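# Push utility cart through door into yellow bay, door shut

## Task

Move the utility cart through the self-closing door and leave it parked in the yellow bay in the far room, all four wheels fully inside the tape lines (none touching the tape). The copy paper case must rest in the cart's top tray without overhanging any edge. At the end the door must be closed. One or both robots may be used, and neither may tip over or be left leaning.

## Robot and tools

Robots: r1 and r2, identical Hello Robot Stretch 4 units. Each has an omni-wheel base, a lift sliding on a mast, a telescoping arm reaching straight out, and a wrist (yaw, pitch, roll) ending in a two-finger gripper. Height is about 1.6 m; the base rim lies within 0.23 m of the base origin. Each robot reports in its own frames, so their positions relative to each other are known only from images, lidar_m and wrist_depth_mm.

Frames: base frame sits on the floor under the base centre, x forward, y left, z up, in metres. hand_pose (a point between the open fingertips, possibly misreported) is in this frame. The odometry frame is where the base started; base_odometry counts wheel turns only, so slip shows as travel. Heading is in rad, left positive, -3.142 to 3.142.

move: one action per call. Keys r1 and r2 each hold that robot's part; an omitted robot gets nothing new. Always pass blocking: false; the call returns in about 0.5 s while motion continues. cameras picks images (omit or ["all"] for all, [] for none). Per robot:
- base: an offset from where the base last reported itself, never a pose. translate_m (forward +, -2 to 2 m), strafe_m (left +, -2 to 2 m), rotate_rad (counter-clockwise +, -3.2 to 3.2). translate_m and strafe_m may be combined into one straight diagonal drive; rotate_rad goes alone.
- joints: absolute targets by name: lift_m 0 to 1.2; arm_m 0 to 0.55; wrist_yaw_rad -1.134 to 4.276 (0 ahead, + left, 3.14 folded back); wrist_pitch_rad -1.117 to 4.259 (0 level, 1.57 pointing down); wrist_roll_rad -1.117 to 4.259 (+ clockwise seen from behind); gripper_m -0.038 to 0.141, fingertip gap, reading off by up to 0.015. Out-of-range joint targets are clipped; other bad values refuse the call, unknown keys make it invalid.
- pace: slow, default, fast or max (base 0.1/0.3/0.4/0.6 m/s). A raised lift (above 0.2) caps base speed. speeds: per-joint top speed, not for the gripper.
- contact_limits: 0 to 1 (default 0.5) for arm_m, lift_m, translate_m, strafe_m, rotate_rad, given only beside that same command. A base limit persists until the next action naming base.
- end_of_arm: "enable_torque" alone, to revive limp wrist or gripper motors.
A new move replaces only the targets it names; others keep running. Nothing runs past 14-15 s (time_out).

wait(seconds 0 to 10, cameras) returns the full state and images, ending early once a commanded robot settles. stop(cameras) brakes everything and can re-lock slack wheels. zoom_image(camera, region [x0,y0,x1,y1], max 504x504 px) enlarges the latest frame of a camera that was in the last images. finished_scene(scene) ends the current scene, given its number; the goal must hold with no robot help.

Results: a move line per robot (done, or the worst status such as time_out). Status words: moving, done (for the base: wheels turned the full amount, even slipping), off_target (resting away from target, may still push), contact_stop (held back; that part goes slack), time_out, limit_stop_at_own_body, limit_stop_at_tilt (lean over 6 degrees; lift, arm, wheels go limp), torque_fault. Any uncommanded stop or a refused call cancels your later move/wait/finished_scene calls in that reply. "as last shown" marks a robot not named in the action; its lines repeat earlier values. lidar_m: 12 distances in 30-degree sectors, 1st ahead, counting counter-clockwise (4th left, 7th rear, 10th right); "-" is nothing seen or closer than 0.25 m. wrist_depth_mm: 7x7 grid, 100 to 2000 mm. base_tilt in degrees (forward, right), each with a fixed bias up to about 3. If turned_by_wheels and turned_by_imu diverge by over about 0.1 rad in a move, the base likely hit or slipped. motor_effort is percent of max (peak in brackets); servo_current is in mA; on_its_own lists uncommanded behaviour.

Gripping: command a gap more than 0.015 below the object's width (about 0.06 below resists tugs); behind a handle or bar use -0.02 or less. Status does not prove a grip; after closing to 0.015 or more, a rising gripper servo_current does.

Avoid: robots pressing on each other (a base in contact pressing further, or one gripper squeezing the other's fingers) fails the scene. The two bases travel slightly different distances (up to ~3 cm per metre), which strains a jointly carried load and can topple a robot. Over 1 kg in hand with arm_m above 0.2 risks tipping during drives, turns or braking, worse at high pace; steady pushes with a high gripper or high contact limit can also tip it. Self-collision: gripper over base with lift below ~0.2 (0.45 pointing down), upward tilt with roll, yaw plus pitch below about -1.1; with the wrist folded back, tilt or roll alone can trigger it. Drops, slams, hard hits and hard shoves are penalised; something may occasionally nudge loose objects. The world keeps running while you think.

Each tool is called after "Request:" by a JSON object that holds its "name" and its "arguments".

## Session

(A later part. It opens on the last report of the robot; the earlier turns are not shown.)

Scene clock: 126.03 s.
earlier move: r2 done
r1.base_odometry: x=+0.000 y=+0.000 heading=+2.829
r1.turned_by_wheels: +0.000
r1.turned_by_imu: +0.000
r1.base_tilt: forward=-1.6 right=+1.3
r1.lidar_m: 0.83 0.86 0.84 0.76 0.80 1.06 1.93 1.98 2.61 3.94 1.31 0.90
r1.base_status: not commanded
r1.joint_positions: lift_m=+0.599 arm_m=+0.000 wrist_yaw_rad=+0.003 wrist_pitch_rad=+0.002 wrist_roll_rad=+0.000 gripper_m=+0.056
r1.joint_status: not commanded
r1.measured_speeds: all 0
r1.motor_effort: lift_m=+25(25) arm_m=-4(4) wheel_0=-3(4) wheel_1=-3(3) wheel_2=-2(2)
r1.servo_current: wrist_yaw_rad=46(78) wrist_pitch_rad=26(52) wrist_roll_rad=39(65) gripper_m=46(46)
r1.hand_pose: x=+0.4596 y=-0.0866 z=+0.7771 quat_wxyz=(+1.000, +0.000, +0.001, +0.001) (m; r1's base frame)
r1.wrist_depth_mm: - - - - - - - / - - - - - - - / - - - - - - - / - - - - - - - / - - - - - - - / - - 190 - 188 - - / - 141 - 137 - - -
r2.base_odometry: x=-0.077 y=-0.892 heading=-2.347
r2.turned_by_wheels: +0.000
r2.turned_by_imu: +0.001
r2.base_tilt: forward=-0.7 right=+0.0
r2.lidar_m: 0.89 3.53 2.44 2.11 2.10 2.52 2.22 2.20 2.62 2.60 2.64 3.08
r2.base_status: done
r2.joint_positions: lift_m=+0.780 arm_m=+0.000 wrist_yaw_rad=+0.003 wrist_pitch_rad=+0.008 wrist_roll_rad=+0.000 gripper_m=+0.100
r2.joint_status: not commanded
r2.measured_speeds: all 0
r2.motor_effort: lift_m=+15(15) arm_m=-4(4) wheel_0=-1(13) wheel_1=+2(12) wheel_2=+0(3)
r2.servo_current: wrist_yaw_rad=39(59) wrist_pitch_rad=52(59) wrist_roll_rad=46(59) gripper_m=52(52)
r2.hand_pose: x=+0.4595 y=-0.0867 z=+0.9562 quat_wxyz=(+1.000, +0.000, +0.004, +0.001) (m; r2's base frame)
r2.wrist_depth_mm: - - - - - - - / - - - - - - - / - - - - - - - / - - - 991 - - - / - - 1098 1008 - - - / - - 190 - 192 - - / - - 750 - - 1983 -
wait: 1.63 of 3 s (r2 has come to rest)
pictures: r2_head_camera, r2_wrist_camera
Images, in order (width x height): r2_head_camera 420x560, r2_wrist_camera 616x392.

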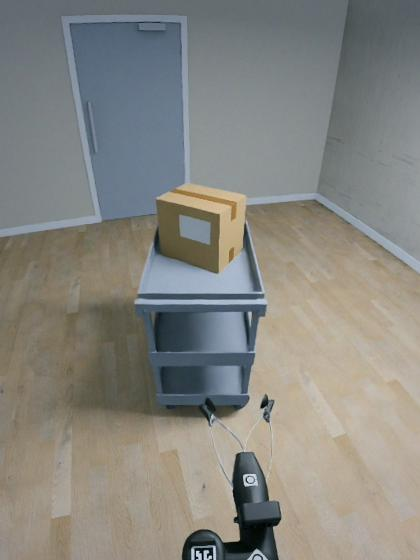

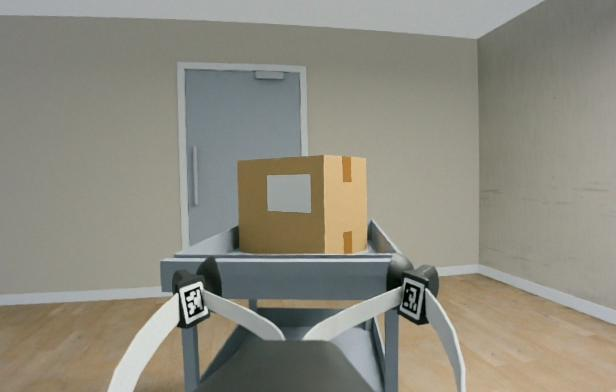

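Request:
{"name": "move", "arguments": {"blocking": false, "r2": {"base":{"strafe_m":0.06},"joints":{"wrist_roll_rad":1.57,"lift_m":0.67,"gripper_m":0.13}}, "cameras": []}}

Request:
{"name": "wait", "arguments": {"seconds": 3, "cameras": ["r2_head_camera","r2_wrist_camera"]}}

Scene clock: 132.13 s.
move: r2 moving
r1: as last shown
r1.lidar_m: 0.83 0.87 0.83 0.78 0.80 1.06 1.92 1.98 2.59 3.95 1.33 0.91
r1.servo_current: wrist_yaw_rad=52(59) wrist_pitch_rad=39(46) wrist_roll_rad=46(72) gripper_m=39(46)
r1.wrist_depth_mm: - - - - - - - / - - - - - - - / - - - - - - - / - - - - - - - / - - - - - - - / - - 190 - 187 - - / - 141 - 137 - - -
r2.base_odometry: x=-0.051 y=-0.917 heading=-2.347
r2.turned_by_wheels: +0.000
r2.turned_by_imu: +0.001
r2.base_tilt: forward=-0.7 right=+0.1
r2.lidar_m: 0.89 3.52 2.42 2.09 2.06 2.48 2.22 2.23 2.61 2.65 2.63 0.90
r2.base_status: strafe_m moving
r2.joint_positions: lift_m=+0.742 arm_m=+0.000 wrist_yaw_rad=+0.003 wrist_pitch_rad=+0.008 wrist_roll_rad=+0.589 gripper_m=+0.115
r2.joint_status: lift_m moving; wrist_roll_rad moving; gripper_m moving
r2.measured_speeds: translate_m=+0.001 strafe_m=+0.129 rotate_rad=-0.005 lift_m=-0.146 arm_m=+0.000 wrist_yaw_rad=+0.000 wrist_pitch_rad=+0.000 wrist_roll_rad=+1.820
r2.motor_effort: lift_m=+12(16) arm_m=-4(4) wheel_0=-10(12) wheel_1=+8(11) wheel_2=+0(1)
r2.servo_current: wrist_yaw_rad=39(59) wrist_pitch_rad=52(59) wrist_roll_rad=98(104) gripper_m=111(111)
r2.hand_pose: x=+0.4595 y=-0.0867 z=+0.9183 quat_wxyz=(+0.957, +0.290, +0.004, +0.000) (m; r2's base frame)
r2.wrist_depth_mm: - - - - - - - / - - - - - - - / - - - - - - - / - - - 976 1078 - - / - - - 960 715 - 1708 / - - 198 741 187 1618 1464 / - - - - - - 1229
pictures: none
No camera images: "cameras" was empty.

Scene clock: 133.13 s.
earlier move: r2 done
r1.base_odometry: x=+0.000 y=+0.000 heading=+2.829
r1.turned_by_wheels: +0.000
r1.turned_by_imu: +0.000
r1.base_tilt: forward=-1.6 right=+1.3
r1.lidar_m: 0.84 0.86 0.83 0.75 0.78 1.06 1.91 2.01 2.59 3.92 1.30 0.90
r1.base_status: not commanded
r1.joint_positions: lift_m=+0.599 arm_m=+0.000 wrist_yaw_rad=+0.003 wrist_pitch_rad=+0.002 wrist_roll_rad=+0.000 gripper_m=+0.056
r1.joint_status: not commanded
r1.measured_speeds: all 0
r1.motor_effort: lift_m=+25(25) arm_m=-4(4) wheel_0=-3(4) wheel_1=-3(3) wheel_2=-2(2)
r1.servo_current: wrist_yaw_rad=46(59) wrist_pitch_rad=39(46) wrist_roll_rad=46(72) gripper_m=39(46)
r1.hand_pose: x=+0.4596 y=-0.0866 z=+0.7771 quat_wxyz=(+1.000, +0.000, +0.001, +0.001) (m; r1's base frame)
r1.wrist_depth_mm: - - - - - - - / - - - - - - - / - - - - - - - / - - - - - - - / - - - - - - - / - - 190 - 188 - - / - 140 - 136 - - -
r2.base_odometry: x=-0.034 y=-0.934 heading=-2.347
r2.turned_by_wheels: +0.000
r2.turned_by_imu: +0.000
r2.base_tilt: forward=-0.7 right=+0.1
r2.lidar_m: 0.88 3.52 2.40 2.05 2.05 2.47 2.22 2.22 2.63 2.68 2.66 0.93
r2.base_status: done
r2.joint_positions: lift_m=+0.670 arm_m=+0.000 wrist_yaw_rad=+0.003 wrist_pitch_rad=+0.008 wrist_roll_rad=+1.568 gripper_m=+0.130
r2.joint_status: all done
r2.measured_speeds: all 0
r2.motor_effort: lift_m=+14(16) arm_m=-4(4) wheel_0=-1(12) wheel_1=+2(11) wheel_2=+0(1)
r2.servo_current: wrist_yaw_rad=46(65) wrist_pitch_rad=46(59) wrist_roll_rad=39(104) gripper_m=52(111)
r2.hand_pose: x=+0.4595 y=-0.0867 z=+0.8463 quat_wxyz=(+0.708, +0.706, +0.004, -0.002) (m; r2's base frame)
r2.wrist_depth_mm: - - - - - 1661 1160 / - - - - - 1576 1182 / - - - 715 - 715 - / - - 1008 931 - 723 - / - - - 1008 - 723 - / - - 218 723 220 1397 - / - - - - - 1863 1160
wait: 1.00 of 3 s (r2 has come to rest)
pictures: r2_head_camera, r2_wrist_camera
Images, in order (width x height): r2_head_camera 420x560, r2_wrist_camera 616x392.

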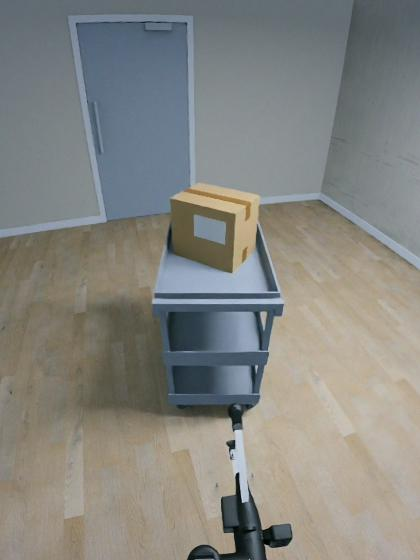

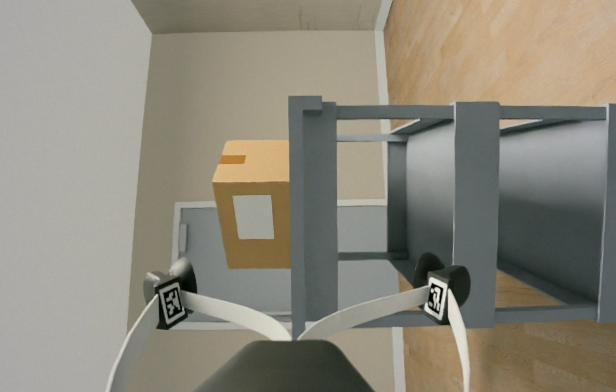

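Request:
{"name": "zoom_image", "arguments": {"camera": "r2_wrist_camera", "region": [250, 80, 370, 340]}}

Request:
{"name": "zoom_image", "arguments": {"camera": "r2_head_camera", "region": [140, 270, 300, 420]}}

Scaled by 1.938.

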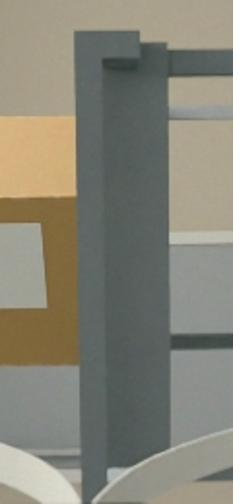

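Scaled by 3.150 from the camera's 420x560 image, which has a finer 1200x1600 frame.

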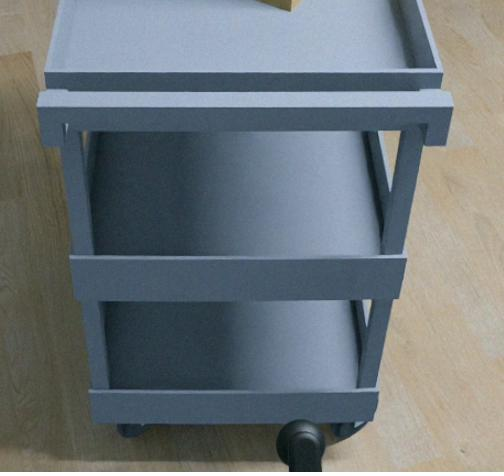

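Request:
{"name": "move", "arguments": {"blocking": false, "r2": {"base":{"translate_m":0.33},"joints":{"lift_m":0.693,"gripper_m":0.1}}, "cameras": []}}

Request:
{"name": "wait", "arguments": {"seconds": 3, "cameras": ["r2_head_camera","r2_wrist_camera"]}}

Request:
{"name": "zoom_image", "arguments": {"camera": "r2_head_camera", "region": [120, 280, 340, 500]}}

Scene clock: 160.03 s.
move: r2 moving
r1: as last shown
r1.lidar_m: 0.83 0.86 0.82 0.76 0.80 1.05 1.92 1.97 2.57 3.95 1.31 0.88
r1.motor_effort: lift_m=+25(25) arm_m=-4(4) wheel_0=-3(3) wheel_1=-2(3) wheel_2=-2(2)
r1.servo_current: wrist_yaw_rad=46(59) wrist_pitch_rad=46(52) wrist_roll_rad=39(78) gripper_m=46(46)
r1.wrist_depth_mm: - - - - - - - / - - - - - - - / - - - - - - - / - - - - - - - / - - - - - - - / - - 190 - 187 - - / - 140 - 136 - - -
r2.base_odometry: x=-0.056 y=-0.956 heading=-2.347
r2.turned_by_wheels: +0.000
r2.turned_by_imu: +0.001
r2.base_tilt: forward=-0.7 right=+0.1
r2.lidar_m: 0.85 3.44 2.38 2.06 2.06 2.47 2.25 2.25 2.68 2.66 2.66 0.89
r2.base_status: translate_m moving
r2.joint_positions: lift_m=+0.692 arm_m=+0.000 wrist_yaw_rad=+0.003 wrist_pitch_rad=+0.008 wrist_roll_rad=+1.568 gripper_m=+0.117
r2.joint_status: lift_m moving; gripper_m moving
r2.measured_speeds: translate_m=+0.120 strafe_m=+0.001 rotate_rad=-0.003 lift_m=+0.020 arm_m=+0.000 wrist_yaw_rad=+0.000 wrist_pitch_rad=+0.000 wrist_roll_rad=+0.000
r2.motor_effort: lift_m=+20(24) arm_m=-4(4) wheel_0=+5(11) wheel_1=+7(8) wheel_2=-12(13)
r2.servo_current: wrist_yaw_rad=52(52) wrist_pitch_rad=59(59) wrist_roll_rad=46(59) gripper_m=98(117)
r2.hand_pose: x=+0.4595 y=-0.0867 z=+0.8683 quat_wxyz=(+0.708, +0.706, +0.004, -0.002) (m; r2's base frame)
r2.wrist_depth_mm: - - - - - 1756 1160 / - - - - - 1618 1182 / - - - 976 - 683 - / - - - 904 - 691 - / - - - 976 - 699 - / - - 200 707 193 707 1281 / - - - - - 1863 1205
pictures: none
No camera images: "cameras" was empty.

Scene clock: 162.13 s.
earlier move: r2 done
r1.base_odometry: x=+0.000 y=+0.000 heading=+2.829
r1.turned_by_wheels: +0.000
r1.turned_by_imu: +0.000
r1.base_tilt: forward=-1.6 right=+1.3
r1.lidar_m: 0.83 0.87 0.84 0.77 0.79 1.05 1.92 2.01 2.55 3.92 1.31 0.90
r1.base_status: not commanded
r1.joint_positions: lift_m=+0.599 arm_m=+0.000 wrist_yaw_rad=+0.003 wrist_pitch_rad=+0.002 wrist_roll_rad=+0.000 gripper_m=+0.056
r1.joint_status: not commanded
r1.measured_speeds: all 0
r1.motor_effort: lift_m=+25(25) arm_m=-4(4) wheel_0=-3(4) wheel_1=-3(3) wheel_2=-2(3)
r1.servo_current: wrist_yaw_rad=46(65) wrist_pitch_rad=39(52) wrist_roll_rad=46(78) gripper_m=46(52)
r1.hand_pose: x=+0.4596 y=-0.0866 z=+0.7771 quat_wxyz=(+1.000, +0.000, +0.001, +0.001) (m; r1's base frame)
r1.wrist_depth_mm: - - - - - - - / - - - - - - - / - - - - - - - / - - - - - - - / - - - - - - - / - - 190 - 187 - - / - 140 - 137 - - -
r2.base_odometry: x=-0.265 y=-1.169 heading=-2.347
r2.turned_by_wheels: +0.000
r2.turned_by_imu: +0.001
r2.base_tilt: forward=-0.6 right=+0.0
r2.lidar_m: 0.56 3.19 2.47 2.12 2.14 2.56 2.53 2.55 2.97 2.60 2.59 0.57
r2.base_status: done
r2.joint_positions: lift_m=+0.693 arm_m=+0.000 wrist_yaw_rad=+0.003 wrist_pitch_rad=+0.008 wrist_roll_rad=+1.568 gripper_m=+0.100
r2.joint_status: all done
r2.measured_speeds: all 0
r2.motor_effort: lift_m=+21(24) arm_m=-4(4) wheel_0=+2(11) wheel_1=+3(9) wheel_2=-4(14)
r2.servo_current: wrist_yaw_rad=52(65) wrist_pitch_rad=52(59) wrist_roll_rad=59(59) gripper_m=52(117)
r2.hand_pose: x=+0.4595 y=-0.0867 z=+0.8687 quat_wxyz=(+0.708, +0.706, +0.004, -0.002) (m; r2's base frame)
r2.wrist_depth_mm: - - - 336 389 1464 1160 / - - - 387 389 809 - / - - 768 387 387 - - / - - 627 392 976 - - / - - 691 399 394 - - / - - 193 397 193 - - / - - - - - 1863 -
wait: 2.10 of 3 s (r2 has come to rest)
pictures: r2_head_camera, r2_wrist_camera
Images, in order (width x height): r2_head_camera 420x560, r2_wrist_camera 616x392.

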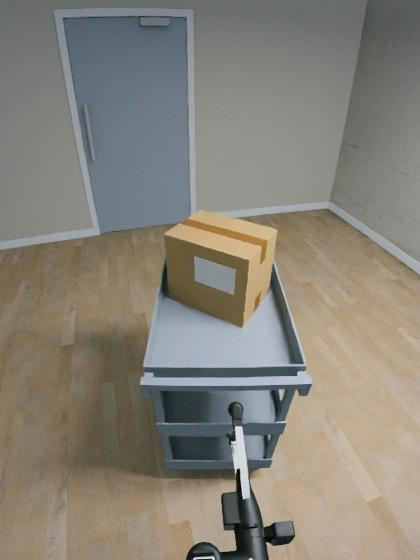

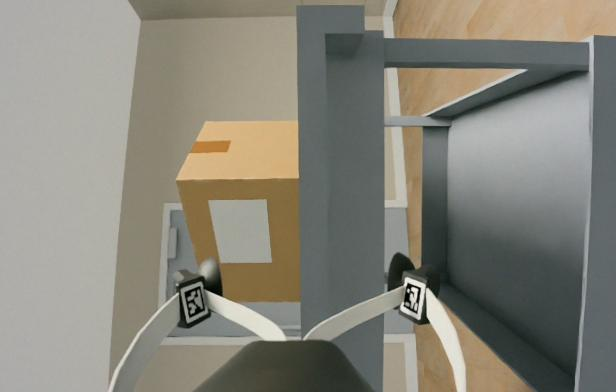

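Scaled by 2.291 from the camera's 420x560 image, which has a finer 1200x1600 frame.

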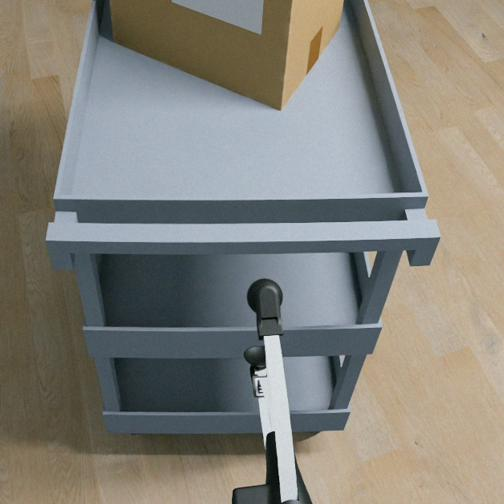

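Request:
{"name": "move", "arguments": {"blocking": false, "r2": {"joints":{"lift_m":0.688,"arm_m":0.125},"pace":"slow","contact_limits":{"arm_m":0.1}}, "cameras": []}}

Request:
{"name": "wait", "arguments": {"seconds": 3, "cameras": ["r2_head_camera","r2_wrist_camera"]}}

Request:
{"name": "zoom_image", "arguments": {"camera": "r2_head_camera", "region": [120, 280, 340, 500]}}

Scene clock: 170.73 s.
move: r2 moving
r1: as last shown
r1.lidar_m: 0.82 0.85 0.81 0.77 0.80 1.05 1.91 1.99 2.57 3.93 1.28 0.89
r1.motor_effort: lift_m=+25(25) arm_m=-4(4) wheel_0=-3(3) wheel_1=-2(3) wheel_2=-2(2)
r1.servo_current: wrist_yaw_rad=52(59) wrist_pitch_rad=46(46) wrist_roll_rad=59(59) gripper_m=39(46)
r2.base_odometry: x=-0.265 y=-1.169 heading=-2.347
r2.turned_by_wheels: +0.000
r2.turned_by_imu: +0.000
r2.base_tilt: forward=-0.7 right=+0.0
r2.lidar_m: 0.54 3.22 2.48 2.15 2.12 2.56 2.55 2.56 2.97 2.59 2.59 0.59
r2.base_status: not commanded
r2.joint_positions: lift_m=+0.688 arm_m=+0.012 wrist_yaw_rad=+0.003 wrist_pitch_rad=+0.008 wrist_roll_rad=+1.568 gripper_m=+0.100
r2.joint_status: lift_m moving; arm_m moving
r2.measured_speeds: translate_m=+0.000 strafe_m=+0.000 rotate_rad=+0.000 lift_m=+0.000 arm_m=+0.049 wrist_yaw_rad=+0.000 wrist_pitch_rad=-0.001 wrist_roll_rad=+0.000
r2.motor_effort: lift_m=+15(21) arm_m=+8(11) wheel_0=+2(3) wheel_1=+3(3) wheel_2=-4(4)
r2.servo_current: wrist_yaw_rad=52(52) wrist_pitch_rad=52(59) wrist_roll_rad=39(59) gripper_m=52(59)
r2.contact_limits: arm_m 0.1
r2.hand_pose: x=+0.4720 y=-0.0867 z=+0.8643 quat_wxyz=(+0.708, +0.706, +0.004, -0.002) (m; r2's base frame)
r2.wrist_depth_mm: - - - 312 377 1397 1042 / - - - 375 387 809 - / - - 715 377 976 - - / - - 615 382 384 - - / - - 683 382 384 - - / - - 193 329 192 - - / - - - - - 1863 -
pictures: none
No camera images: "cameras" was empty.

Scene clock: 172.77 s.
earlier move: r2 done
r1.base_odometry: x=+0.000 y=+0.000 heading=+2.829
r1.turned_by_wheels: +0.000
r1.turned_by_imu: +0.000
r1.base_tilt: forward=-1.6 right=+1.3
r1.lidar_m: 0.82 0.87 0.86 0.75 0.80 1.05 1.92 2.00 2.57 3.92 1.34 0.91
r1.base_status: not commanded
r1.joint_positions: lift_m=+0.599 arm_m=+0.000 wrist_yaw_rad=+0.003 wrist_pitch_rad=+0.002 wrist_roll_rad=+0.000 gripper_m=+0.056
r1.joint_status: not commanded
r1.measured_speeds: all 0
r1.motor_effort: lift_m=+25(25) arm_m=-4(4) wheel_0=-3(3) wheel_1=-3(3) wheel_2=-2(2)
r1.servo_current: wrist_yaw_rad=46(72) wrist_pitch_rad=39(52) wrist_roll_rad=39(72) gripper_m=39(52)
r1.hand_pose: x=+0.4596 y=-0.0866 z=+0.7771 quat_wxyz=(+1.000, +0.000, +0.001, +0.001) (m; r1's base frame)
r1.wrist_depth_mm: - - - - - - - / - - - - - - - / - - - - - - - / - - - - - - - / - - - - - - - / - - 190 - 187 - - / - 140 - 137 - - -
r2.base_odometry: x=-0.265 y=-1.169 heading=-2.347
r2.turned_by_wheels: +0.000
r2.turned_by_imu: +0.000
r2.base_tilt: forward=-0.7 right=+0.1
r2.lidar_m: 0.55 3.19 2.47 2.14 2.14 2.56 2.53 2.55 2.98 2.60 2.60 0.57
r2.base_status: not commanded
r2.joint_positions: lift_m=+0.688 arm_m=+0.125 wrist_yaw_rad=+0.003 wrist_pitch_rad=+0.008 wrist_roll_rad=+1.568 gripper_m=+0.100
r2.joint_status: all done
r2.measured_speeds: all 0
r2.motor_effort: lift_m=+14(21) arm_m=+8(11) wheel_0=+2(3) wheel_1=+3(4) wheel_2=-4(4)
r2.servo_current: wrist_yaw_rad=46(65) wrist_pitch_rad=52(59) wrist_roll_rad=46(65) gripper_m=52(59)
r2.contact_limits: arm_m 0.1
r2.hand_pose: x=+0.5843 y=-0.0867 z=+0.8643 quat_wxyz=(+0.708, +0.706, +0.004, -0.002) (m; r2's base frame)
r2.wrist_depth_mm: - - - 202 258 1618 1160 / - - - 260 262 1661 - / - - 569 263 264 854 - / - - 504 266 267 878 - / - - 549 270 270 866 - / - - 195 211 194 - - / - - - - - 1863 -
wait: 2.03 of 3 s (r2 has come to rest)
pictures: r2_head_camera, r2_wrist_camera
Images, in order (width x height): r2_head_camera 420x560, r2_wrist_camera 616x392.

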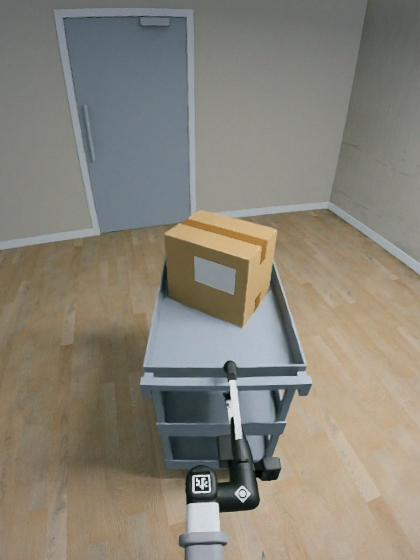

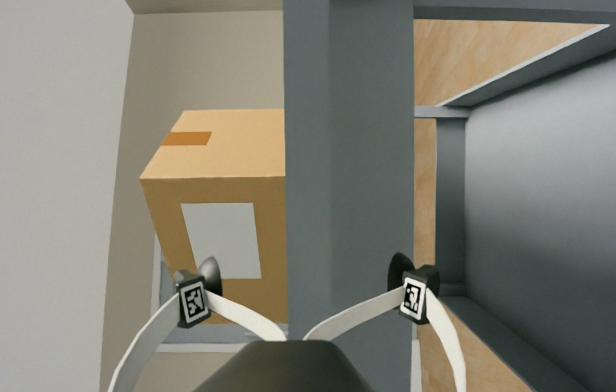

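Scaled by 2.291 from the camera's 420x560 image, which has a finer 1200x1600 frame.

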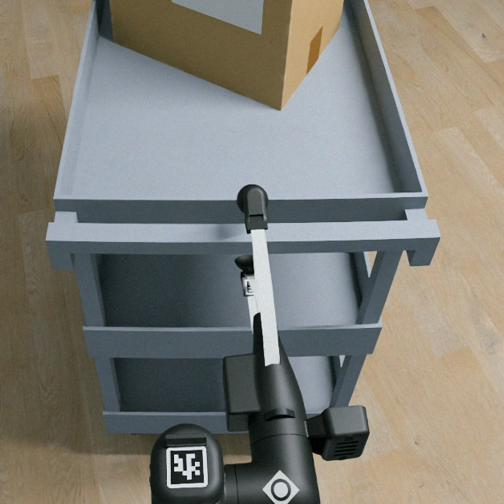

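Request:
{"name": "move", "arguments": {"blocking": false, "r2": {"joints":{"arm_m":0.137},"pace":"slow","contact_limits":{"arm_m":0.1}}, "cameras": []}}

Request:
{"name": "wait", "arguments": {"seconds": 1, "cameras": []}}

Request:
{"name": "move", "arguments": {"blocking": false, "r2": {"joints":{"gripper_m":-0.03}}, "cameras": []}}

Request:
{"name": "wait", "arguments": {"seconds": 2.5, "cameras": ["r2_head_camera","r2_wrist_camera"]}}

Scene clock: 178.87 s.
move: r2 moving
r1: as last shown
r1.lidar_m: 0.82 0.88 0.84 0.77 0.78 1.04 1.92 1.99 2.57 3.94 1.32 0.90
r1.servo_current: wrist_yaw_rad=59(65) wrist_pitch_rad=33(46) wrist_roll_rad=59(65) gripper_m=39(46)
r1.wrist_depth_mm: - - - - - - - / - - - - - - - / - - - - - - - / - - - - - - - / - - - - - - - / - - 190 - 187 - - / - 141 - 137 - - -
r2.base_odometry: x=-0.265 y=-1.169 heading=-2.347
r2.turned_by_wheels: +0.000
r2.turned_by_imu: +0.000
r2.base_tilt: forward=-0.7 right=+0.0
r2.lidar_m: 0.55 3.20 2.48 2.16 2.15 2.55 2.53 2.55 3.00 2.59 2.60 0.57
r2.base_status: not commanded
r2.joint_positions: lift_m=+0.688 arm_m=+0.135 wrist_yaw_rad=+0.003 wrist_pitch_rad=+0.008 wrist_roll_rad=+1.568 gripper_m=+0.100
r2.joint_status: arm_m moving
r2.measured_speeds: translate_m=+0.000 strafe_m=+0.000 rotate_rad=+0.000 lift_m=+0.000 arm_m=+0.021 wrist_yaw_rad=+0.000 wrist_pitch_rad=+0.000 wrist_roll_rad=+0.000
r2.motor_effort: lift_m=+14(14) arm_m=+15(15) wheel_0=+2(3) wheel_1=+3(3) wheel_2=-4(4)
r2.servo_current: wrist_yaw_rad=52(52) wrist_pitch_rad=46(52) wrist_roll_rad=46(52) gripper_m=52(59)
r2.contact_limits: arm_m 0.1
r2.hand_pose: x=+0.5945 y=-0.0867 z=+0.8643 quat_wxyz=(+0.708, +0.706, +0.004, -0.002) (m; r2's base frame)
r2.wrist_depth_mm: - - - 192 250 1661 1160 / - - - 193 253 1708 - / - - 564 254 255 842 - / - - 492 257 257 866 - / - - 535 260 259 866 - / - - 195 201 193 - - / - - - - - 1921 -
pictures: none
No camera images: "cameras" was empty.

Scene clock: 179.33 s.
earlier move: r2 done
r1.base_odometry: x=+0.000 y=+0.000 heading=+2.829
r1.turned_by_wheels: +0.000
r1.turned_by_imu: +0.000
r1.base_tilt: forward=-1.6 right=+1.2
r1.lidar_m: 0.84 0.85 0.84 0.77 0.80 1.05 1.92 2.02 2.61 3.93 1.32 0.92
r1.base_status: not commanded
r1.joint_positions: lift_m=+0.599 arm_m=+0.000 wrist_yaw_rad=+0.003 wrist_pitch_rad=+0.002 wrist_roll_rad=+0.000 gripper_m=+0.056
r1.joint_status: not commanded
r1.measured_speeds: all 0
r1.motor_effort: lift_m=+25(25) arm_m=-4(4) wheel_0=-3(4) wheel_1=-3(3) wheel_2=-2(2)
r1.servo_current: wrist_yaw_rad=52(65) wrist_pitch_rad=39(46) wrist_roll_rad=39(65) gripper_m=46(52)
r1.hand_pose: x=+0.4596 y=-0.0866 z=+0.7771 quat_wxyz=(+1.000, +0.000, +0.001, +0.001) (m; r1's base frame)
r1.wrist_depth_mm: - - - - - - - / - - - - - - - / - - - - - - - / - - - - - - - / - - - - - - - / - - 190 - 187 - - / - 140 - 136 - - -
r2.base_odometry: x=-0.265 y=-1.169 heading=-2.347
r2.turned_by_wheels: +0.000
r2.turned_by_imu: +0.000
r2.base_tilt: forward=-0.7 right=+0.1
r2.lidar_m: 0.56 3.21 2.50 2.16 2.12 2.55 2.54 2.55 2.99 2.58 2.60 0.59
r2.base_status: not commanded
r2.joint_positions: lift_m=+0.688 arm_m=+0.137 wrist_yaw_rad=+0.003 wrist_pitch_rad=+0.008 wrist_roll_rad=+1.568 gripper_m=+0.100
r2.joint_status: all done
r2.measured_speeds: all 0
r2.motor_effort: lift_m=+14(14) arm_m=+7(15) wheel_0=+2(3) wheel_1=+3(3) wheel_2=-4(4)
r2.servo_current: wrist_yaw_rad=46(52) wrist_pitch_rad=46(59) wrist_roll_rad=59(59) gripper_m=52(59)
r2.contact_limits: arm_m 0.1
r2.hand_pose: x=+0.5963 y=-0.0867 z=+0.8643 quat_wxyz=(+0.708, +0.706, +0.004, -0.002) (m; r2's base frame)
r2.wrist_depth_mm: - - - 189 248 1708 1255 / - - - 191 250 1661 - / - - 559 251 253 866 - / - - 488 254 256 854 - / - - 530 257 256 866 - / - - 195 199 195 - - / - - - - 263 1863 -
wait: 0.47 of 1 s (r2 has come to rest)
pictures: none
No camera images: "cameras" was empty.

Scene clock: 179.83 s.
move: r2 moving
r1: as last shown
r1.base_tilt: forward=-1.6 right=+1.3
r1.lidar_m: 0.83 0.85 0.84 0.77 0.79 1.04 1.90 2.00 2.60 3.94 1.32 0.90
r1.motor_effort: lift_m=+25(25) arm_m=-4(4) wheel_0=-3(3) wheel_1=-3(3) wheel_2=-2(3)
r1.servo_current: wrist_yaw_rad=59(65) wrist_pitch_rad=39(46) wrist_roll_rad=59(65) gripper_m=33(46)
r1.wrist_depth_mm: - - - - - - - / - - - - - - - / - - - - - - - / - - - - - - - / - - - - - - - / - - 190 - 187 - - / - 141 - 136 - - -
r2.base_odometry: x=-0.265 y=-1.169 heading=-2.347
r2.turned_by_wheels: +0.000
r2.turned_by_imu: +0.000
r2.base_tilt: forward=-0.6 right=+0.1
r2.lidar_m: 0.56 3.22 2.48 2.15 2.14 2.54 2.55 2.55 2.99 2.58 2.59 0.58
r2.base_status: not commanded
r2.joint_positions: lift_m=+0.688 arm_m=+0.137 wrist_yaw_rad=+0.003 wrist_pitch_rad=+0.008 wrist_roll_rad=+1.568 gripper_m=+0.083
r2.joint_status: gripper_m moving
r2.measured_speeds: all 0
r2.motor_effort: lift_m=+14(14) arm_m=+7(8) wheel_0=+2(3) wheel_1=+3(3) wheel_2=-4(4)
r2.servo_current: wrist_yaw_rad=52(59) wrist_pitch_rad=46(52) wrist_roll_rad=46(59) gripper_m=124(124)
r2.contact_limits: arm_m 0.1
r2.hand_pose: x=+0.5963 y=-0.0867 z=+0.8643 quat_wxyz=(+0.708, +0.706, +0.004, -0.002) (m; r2's base frame)
r2.wrist_depth_mm: - - - 190 248 1661 1229 / - - - 191 249 1756 - / - - 554 252 253 854 - / - - 492 255 255 854 - / - - 535 256 257 866 - / - - 196 200 189 - - / - - - - 263 1808 -
pictures: none
No camera images: "cameras" was empty.

Scene clock: 181.33 s.
earlier move: r2 done
r1.base_odometry: x=+0.000 y=+0.000 heading=+2.829
r1.turned_by_wheels: +0.000
r1.turned_by_imu: +0.000
r1.base_tilt: forward=-1.6 right=+1.3
r1.lidar_m: 0.84 0.87 0.84 0.76 0.79 1.04 1.91 2.01 2.60 3.93 1.32 0.92
r1.base_status: not commanded
r1.joint_positions: lift_m=+0.599 arm_m=+0.000 wrist_yaw_rad=+0.003 wrist_pitch_rad=+0.002 wrist_roll_rad=+0.000 gripper_m=+0.056
r1.joint_status: not commanded
r1.measured_speeds: all 0
r1.motor_effort: lift_m=+25(25) arm_m=-4(4) wheel_0=-3(3) wheel_1=-3(3) wheel_2=-2(3)
r1.servo_current: wrist_yaw_rad=59(72) wrist_pitch_rad=46(52) wrist_roll_rad=52(65) gripper_m=46(52)
r1.hand_pose: x=+0.4596 y=-0.0866 z=+0.7771 quat_wxyz=(+1.000, +0.000, +0.001, +0.001) (m; r1's base frame)
r1.wrist_depth_mm: - - - - - - - / - - - - - - - / - - - - - - - / - - - - - - - / - - - - - - - / - - 191 - 189 - - / - 140 - 137 - - -
r2.base_odometry: x=-0.265 y=-1.169 heading=-2.347
r2.turned_by_wheels: +0.000
r2.turned_by_imu: +0.000
r2.base_tilt: forward=-0.7 right=+0.0
r2.lidar_m: 0.56 0.60 2.48 2.16 2.15 2.53 2.56 2.56 2.96 2.59 2.61 0.57
r2.base_status: not commanded
r2.joint_positions: lift_m=+0.688 arm_m=+0.137 wrist_yaw_rad=+0.003 wrist_pitch_rad=+0.008 wrist_roll_rad=+1.568 gripper_m=-0.028
r2.joint_status: all done
r2.measured_speeds: all 0
r2.motor_effort: lift_m=+15(15) arm_m=+5(8) wheel_0=+3(3) wheel_1=+3(3) wheel_2=-3(4)
r2.servo_current: wrist_yaw_rad=52(59) wrist_pitch_rad=46(59) wrist_roll_rad=46(65) gripper_m=143(293)
r2.contact_limits: arm_m 0.1
r2.hand_pose: x=+0.5965 y=-0.0867 z=+0.8643 quat_wxyz=(+0.708, +0.706, +0.004, -0.002) (m; r2's base frame)
r2.wrist_depth_mm: - - - 178 236 1618 1160 / - - - 180 238 1464 - / - - 539 183 241 842 - / - - 473 184 245 854 - / - - 530 186 247 854 - / - - 185 188 177 - - / - - - - - 1576 -
wait: 1.50 of 2.5 s (r2 has come to rest)
pictures: r2_head_camera, r2_wrist_camera
Images, in order (width x height): r2_head_camera 420x560, r2_wrist_camera 616x392.

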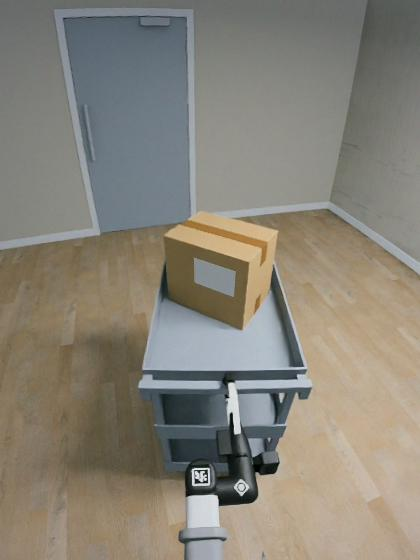

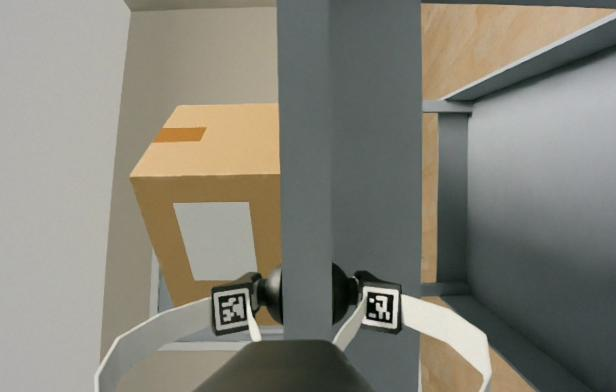

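Request:
{"name": "move", "arguments": {"blocking": false, "r1": {"base":{"strafe_m":-1.4}}, "r2": {"base":{"translate_m":-0.9},"pace":"slow"}, "cameras": []}}

Request:
{"name": "wait", "arguments": {"seconds": 5, "cameras": ["r2_head_camera"]}}

Request:
{"name": "wait", "arguments": {"seconds": 7, "cameras": ["r1_head_camera","r1_head_left_camera","r1_wrist_camera","r2_head_camera"]}}

Scene clock: 190.13 s.
move: r1 moving; r2 moving
r1.base_odometry: x=+0.011 y=+0.034 heading=+2.829
r1.turned_by_wheels: +0.000
r1.turned_by_imu: +0.000
r1.base_tilt: forward=-1.5 right=+1.3
r1.lidar_m: 0.85 0.84 0.87 0.81 0.84 1.09 1.92 2.00 2.56 3.89 1.33 0.92
r1.base_status: strafe_m moving
r1.joint_positions: lift_m=+0.599 arm_m=+0.000 wrist_yaw_rad=+0.003 wrist_pitch_rad=+0.002 wrist_roll_rad=+0.000 gripper_m=+0.056
r1.joint_status: not commanded
r1.measured_speeds: translate_m=+0.001 strafe_m=-0.140 rotate_rad=-0.003 lift_m=+0.000 arm_m=+0.000 wrist_yaw_rad=+0.000 wrist_pitch_rad=+0.000 wrist_roll_rad=+0.000
r1.motor_effort: lift_m=+25(25) arm_m=-4(4) wheel_0=+8(11) wheel_1=-8(11) wheel_2=-1(1)
r1.servo_current: wrist_yaw_rad=52(72) wrist_pitch_rad=46(52) wrist_roll_rad=59(65) gripper_m=39(46)
r1.hand_pose: x=+0.4596 y=-0.0866 z=+0.7771 quat_wxyz=(+1.000, +0.000, +0.001, +0.001) (m; r1's base frame)
r1.wrist_depth_mm: - - - - - - - / - - - - - - - / - - - - - - - / - - - - - - - / - - - - - - - / - - 190 - 187 - - / - 141 - 136 - - -
r2.base_odometry: x=-0.256 y=-1.160 heading=-2.347
r2.turned_by_wheels: +0.000
r2.turned_by_imu: +0.001
r2.base_tilt: forward=-0.7 right=+0.0
r2.lidar_m: 0.54 0.60 2.49 2.15 2.14 2.52 2.53 2.51 2.97 2.60 2.60 0.56
r2.base_status: translate_m moving
r2.joint_positions: lift_m=+0.688 arm_m=+0.137 wrist_yaw_rad=+0.003 wrist_pitch_rad=+0.008 wrist_roll_rad=+1.568 gripper_m=-0.028
r2.joint_status: not commanded
r2.measured_speeds: translate_m=-0.049 strafe_m=+0.000 rotate_rad=+0.000 lift_m=+0.000 arm_m=+0.000 wrist_yaw_rad=+0.000 wrist_pitch_rad=+0.000 wrist_roll_rad=+0.000
r2.motor_effort: lift_m=+15(15) arm_m=+4(5) wheel_0=-7(7) wheel_1=-6(7) wheel_2=+14(14)
r2.servo_current: wrist_yaw_rad=46(52) wrist_pitch_rad=46(52) wrist_roll_rad=33(52) gripper_m=137(150)
r2.contact_limits: arm_m 0.1
r2.hand_pose: x=+0.5965 y=-0.0867 z=+0.8643 quat_wxyz=(+0.708, +0.706, +0.004, -0.002) (m; r2's base frame)
r2.wrist_depth_mm: - - - 178 235 1661 1205 / - - - 180 238 1499 - / - - 535 182 241 831 - / - - 477 184 244 854 - / - - 530 186 247 866 - / - - 185 189 177 - - / - - - - - 1576 -
pictures: none
No camera images: "cameras" was empty.

Scene clock: 195.13 s.
earlier move: r1 moving; r2 moving
r1.base_odometry: x=+0.429 y=+1.326 heading=+2.829
r1.turned_by_wheels: +0.000
r1.turned_by_imu: -0.009
r1.base_tilt: forward=-1.6 right=+1.3
r1.lidar_m: 1.03 1.02 1.27 2.14 2.17 1.95 1.79 1.86 2.42 2.55 1.52 1.12
r1.base_status: strafe_m moving
r1.joint_positions: lift_m=+0.599 arm_m=+0.000 wrist_yaw_rad=+0.003 wrist_pitch_rad=+0.002 wrist_roll_rad=+0.000 gripper_m=+0.056
r1.joint_status: not commanded
r1.measured_speeds: translate_m=+0.000 strafe_m=-0.064 rotate_rad=-0.001 lift_m=+0.000 arm_m=+0.000 wrist_yaw_rad=+0.000 wrist_pitch_rad=+0.000 wrist_roll_rad=+0.000
r1.motor_effort: lift_m=+25(25) arm_m=-4(4) wheel_0=+2(11) wheel_1=+0(11) wheel_2=-1(2)
r1.servo_current: wrist_yaw_rad=52(78) wrist_pitch_rad=46(52) wrist_roll_rad=39(72) gripper_m=39(46)
r1.hand_pose: x=+0.4596 y=-0.0866 z=+0.7771 quat_wxyz=(+1.000, +0.000, +0.001, +0.001) (m; r1's base frame)
r1.wrist_depth_mm: 759 - - - - 878 - / 750 - - - - 891 809 / 759 - - - - 878 820 / 759 - - - - 891 820 / 788 - - - - 891 820 / 759 - 190 - 187 904 820 / 768 140 - 136 - 878 -
r2.base_odometry: x=+0.085 y=-0.812 heading=-2.347
r2.turned_by_wheels: +0.000
r2.turned_by_imu: +0.003
r2.base_tilt: forward=-0.7 right=+0.1
r2.lidar_m: 0.55 0.60 2.34 2.02 2.03 2.36 2.06 2.08 2.46 2.68 2.72 0.57
r2.base_status: translate_m moving
r2.joint_positions: lift_m=+0.688 arm_m=+0.137 wrist_yaw_rad=+0.003 wrist_pitch_rad=+0.008 wrist_roll_rad=+1.568 gripper_m=-0.028
r2.joint_status: not commanded
r2.measured_speeds: translate_m=-0.099 strafe_m=+0.000 rotate_rad=-0.004 lift_m=+0.000 arm_m=+0.000 wrist_yaw_rad=+0.000 wrist_pitch_rad=+0.000 wrist_roll_rad=+0.000
r2.motor_effort: lift_m=+15(15) arm_m=+4(5) wheel_0=-3(10) wheel_1=-4(7) wheel_2=+12(15)
r2.servo_current: wrist_yaw_rad=46(65) wrist_pitch_rad=52(59) wrist_roll_rad=52(65) gripper_m=137(150)
r2.contact_limits: arm_m 0.1
r2.hand_pose: x=+0.5965 y=-0.0866 z=+0.8643 quat_wxyz=(+0.708, +0.706, +0.004, -0.002) (m; r2's base frame)
r2.wrist_depth_mm: - - - 186 246 1576 1138 / - - - 186 246 1756 - / - - 597 186 247 831 - / - - 473 187 247 842 - / - - 517 187 246 854 - / - - 186 187 178 831 - / - - - - - 152 -
wait: 5.00 s; no rest
pictures: r2_head_camera
Images, in order (width x height): r2_head_camera 420x560.

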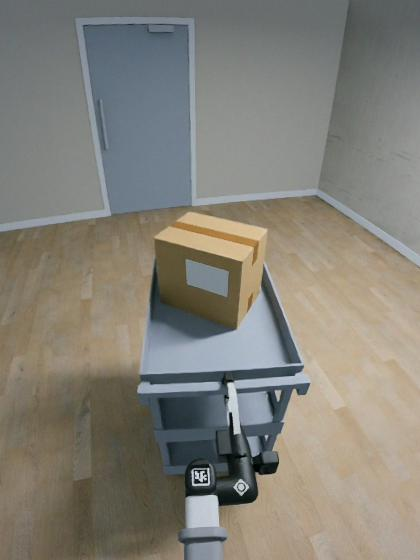

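Scene clock: 195.63 s.
earlier move: r1 done; r2 moving
r1.base_odometry: x=+0.431 y=+1.332 heading=+2.829
r1.turned_by_wheels: +0.000
r1.turned_by_imu: +0.000
r1.base_tilt: forward=-1.6 right=+1.3
r1.lidar_m: 1.03 0.98 1.29 2.16 2.21 1.95 1.78 1.86 2.41 2.55 1.53 1.13
r1.base_status: done
r1.joint_positions: lift_m=+0.599 arm_m=+0.000 wrist_yaw_rad=+0.003 wrist_pitch_rad=+0.002 wrist_roll_rad=+0.000 gripper_m=+0.056
r1.joint_status: not commanded
r1.measured_speeds: all 0
r1.motor_effort: lift_m=+25(25) arm_m=-4(4) wheel_0=+1(11) wheel_1=-1(11) wheel_2=-1(2)
r1.servo_current: wrist_yaw_rad=59(78) wrist_pitch_rad=46(52) wrist_roll_rad=59(72) gripper_m=46(46)
r1.hand_pose: x=+0.4596 y=-0.0866 z=+0.7771 quat_wxyz=(+1.000, +0.000, +0.001, +0.001) (m; r1's base frame)
r1.wrist_depth_mm: 750 - - - - 891 - / 750 - - - - 866 820 / 768 - - - - 891 842 / 759 - - - - 904 854 / 750 - - - - 891 842 / 750 - 190 - 187 904 842 / 788 141 - 136 - 866 -
r2.base_odometry: x=+0.120 y=-0.777 heading=-2.347
r2.turned_by_wheels: +0.000
r2.turned_by_imu: +0.000
r2.base_tilt: forward=-0.6 right=+0.0
r2.lidar_m: 0.54 0.58 2.34 2.00 2.00 2.30 2.00 2.02 2.38 2.73 2.71 0.59
r2.base_status: translate_m moving
r2.joint_positions: lift_m=+0.688 arm_m=+0.137 wrist_yaw_rad=+0.003 wrist_pitch_rad=+0.008 wrist_roll_rad=+1.568 gripper_m=-0.028
r2.joint_status: not commanded
r2.measured_speeds: translate_m=-0.099 strafe_m=+0.000 rotate_rad=-0.001 lift_m=+0.000 arm_m=+0.000 wrist_yaw_rad=+0.000 wrist_pitch_rad=+0.000 wrist_roll_rad=+0.000
r2.motor_effort: lift_m=+15(15) arm_m=+4(5) wheel_0=-4(10) wheel_1=-5(7) wheel_2=+11(15)
r2.servo_current: wrist_yaw_rad=46(65) wrist_pitch_rad=46(59) wrist_roll_rad=46(65) gripper_m=137(150)
r2.contact_limits: arm_m 0.1
r2.hand_pose: x=+0.5965 y=-0.0866 z=+0.8643 quat_wxyz=(+0.708, +0.706, +0.004, -0.002) (m; r2's base frame)
r2.wrist_depth_mm: - - - 186 246 1576 1160 / - - - 187 246 1661 - / - - 603 186 247 831 - / - - 473 187 248 854 - / - - 512 187 248 842 - / - - 186 187 179 831 - / - - - - - 152 -
wait: 0.50 of 7 s (r1 has come to rest)
pictures: r1_head_camera, r1_head_left_camera, r1_wrist_camera, r2_head_camera
Images, in order (width x height): r1_head_camera 420x560, r1_head_left_camera 420x672, r1_wrist_camera 616x392, r2_head_camera 420x560.

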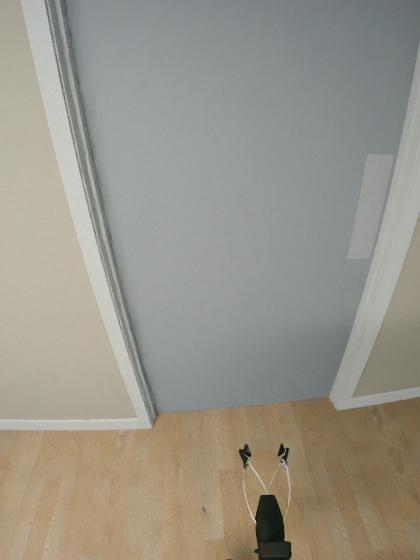

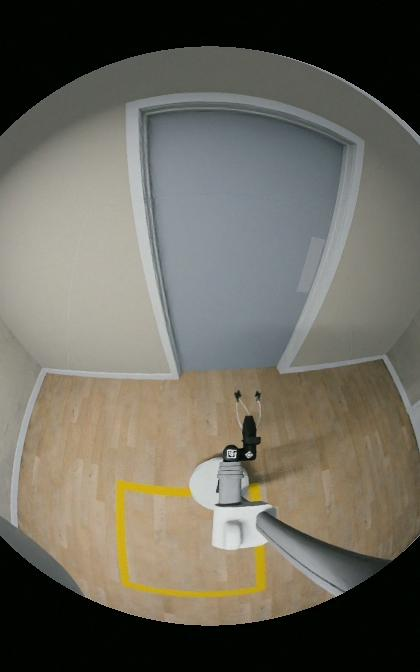

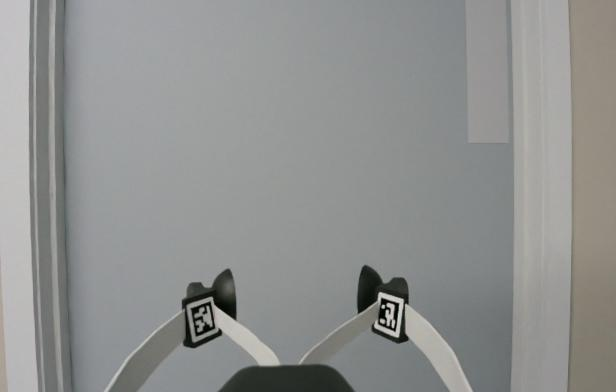

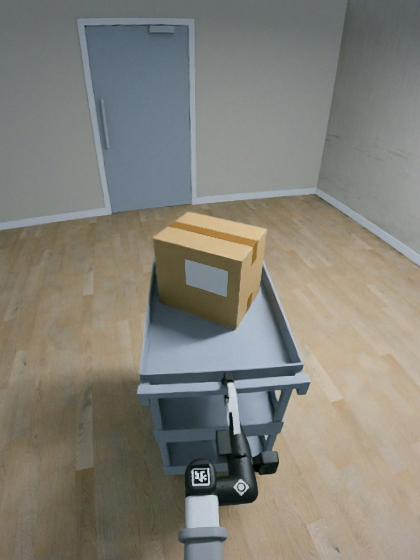

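Request:
{"name": "wait", "arguments": {"seconds": 10, "cameras": ["r2_head_camera","r2_head_right_camera"]}}

Scene clock: 217.80 s.
earlier move: r2 done
r1.base_odometry: x=+0.431 y=+1.332 heading=+2.829
r1.turned_by_wheels: +0.000
r1.turned_by_imu: +0.000
r1.base_tilt: forward=-1.6 right=+1.3
r1.lidar_m: 1.02 1.01 1.28 2.16 2.20 1.94 1.79 1.84 2.40 2.54 1.54 1.15
r1.base_status: done
r1.joint_positions: lift_m=+0.599 arm_m=+0.000 wrist_yaw_rad=+0.003 wrist_pitch_rad=+0.002 wrist_roll_rad=+0.000 gripper_m=+0.056
r1.joint_status: not commanded
r1.measured_speeds: all 0
r1.motor_effort: lift_m=+25(25) arm_m=-4(4) wheel_0=+1(11) wheel_1=-1(11) wheel_2=-1(2)
r1.servo_current: wrist_yaw_rad=52(78) wrist_pitch_rad=39(52) wrist_roll_rad=46(72) gripper_m=39(52)
r1.hand_pose: x=+0.4596 y=-0.0866 z=+0.7771 quat_wxyz=(+1.000, +0.000, +0.001, +0.001) (m; r1's base frame)
r1.wrist_depth_mm: 750 - - - - 878 - / 759 - - - - 891 831 / 759 - - - - 891 842 / 759 - - - - 891 831 / 759 - - - - 891 831 / 759 - 190 - 187 904 842 / 778 141 - 137 - 854 -
r2.base_odometry: x=+0.365 y=-0.527 heading=-2.347
r2.turned_by_wheels: +0.000
r2.turned_by_imu: +0.002
r2.base_tilt: forward=-0.6 right=+0.1
r2.lidar_m: 0.51 0.56 2.23 1.90 1.92 1.94 1.67 1.68 2.01 2.79 2.80 0.59
r2.base_status: done
r2.joint_positions: lift_m=+0.688 arm_m=+0.137 wrist_yaw_rad=+0.003 wrist_pitch_rad=+0.008 wrist_roll_rad=+1.568 gripper_m=-0.028
r2.joint_status: not commanded
r2.measured_speeds: all 0
r2.motor_effort: lift_m=+15(15) arm_m=+4(5) wheel_0=+0(10) wheel_1=-4(8) wheel_2=+9(15)
r2.servo_current: wrist_yaw_rad=59(65) wrist_pitch_rad=52(59) wrist_roll_rad=39(65) gripper_m=124(150)
r2.contact_limits: arm_m 0.1
r2.hand_pose: x=+0.5965 y=-0.0865 z=+0.8643 quat_wxyz=(+0.708, +0.706, +0.004, -0.002) (m; r2's base frame)
r2.wrist_depth_mm: - - - 193 255 1366 1042 / - - - 191 253 1661 535 / - - 661 190 251 820 - / - - 480 190 249 842 - / - - 504 187 249 842 - / - - 187 187 178 831 - / - - 603 - 245 131 -
wait: 0.00 of 10 s (r2 has come to rest)
pictures: r2_head_camera, r2_head_right_camera
Images, in order (width x height): r2_head_camera 420x560, r2_head_right_camera 420x672.

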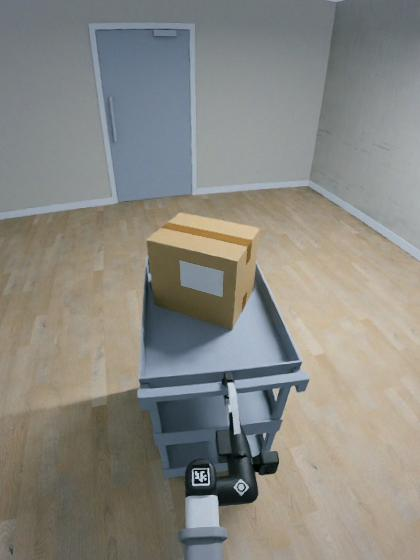

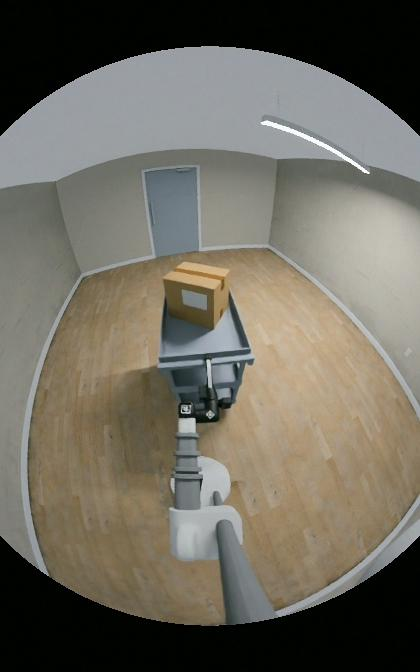

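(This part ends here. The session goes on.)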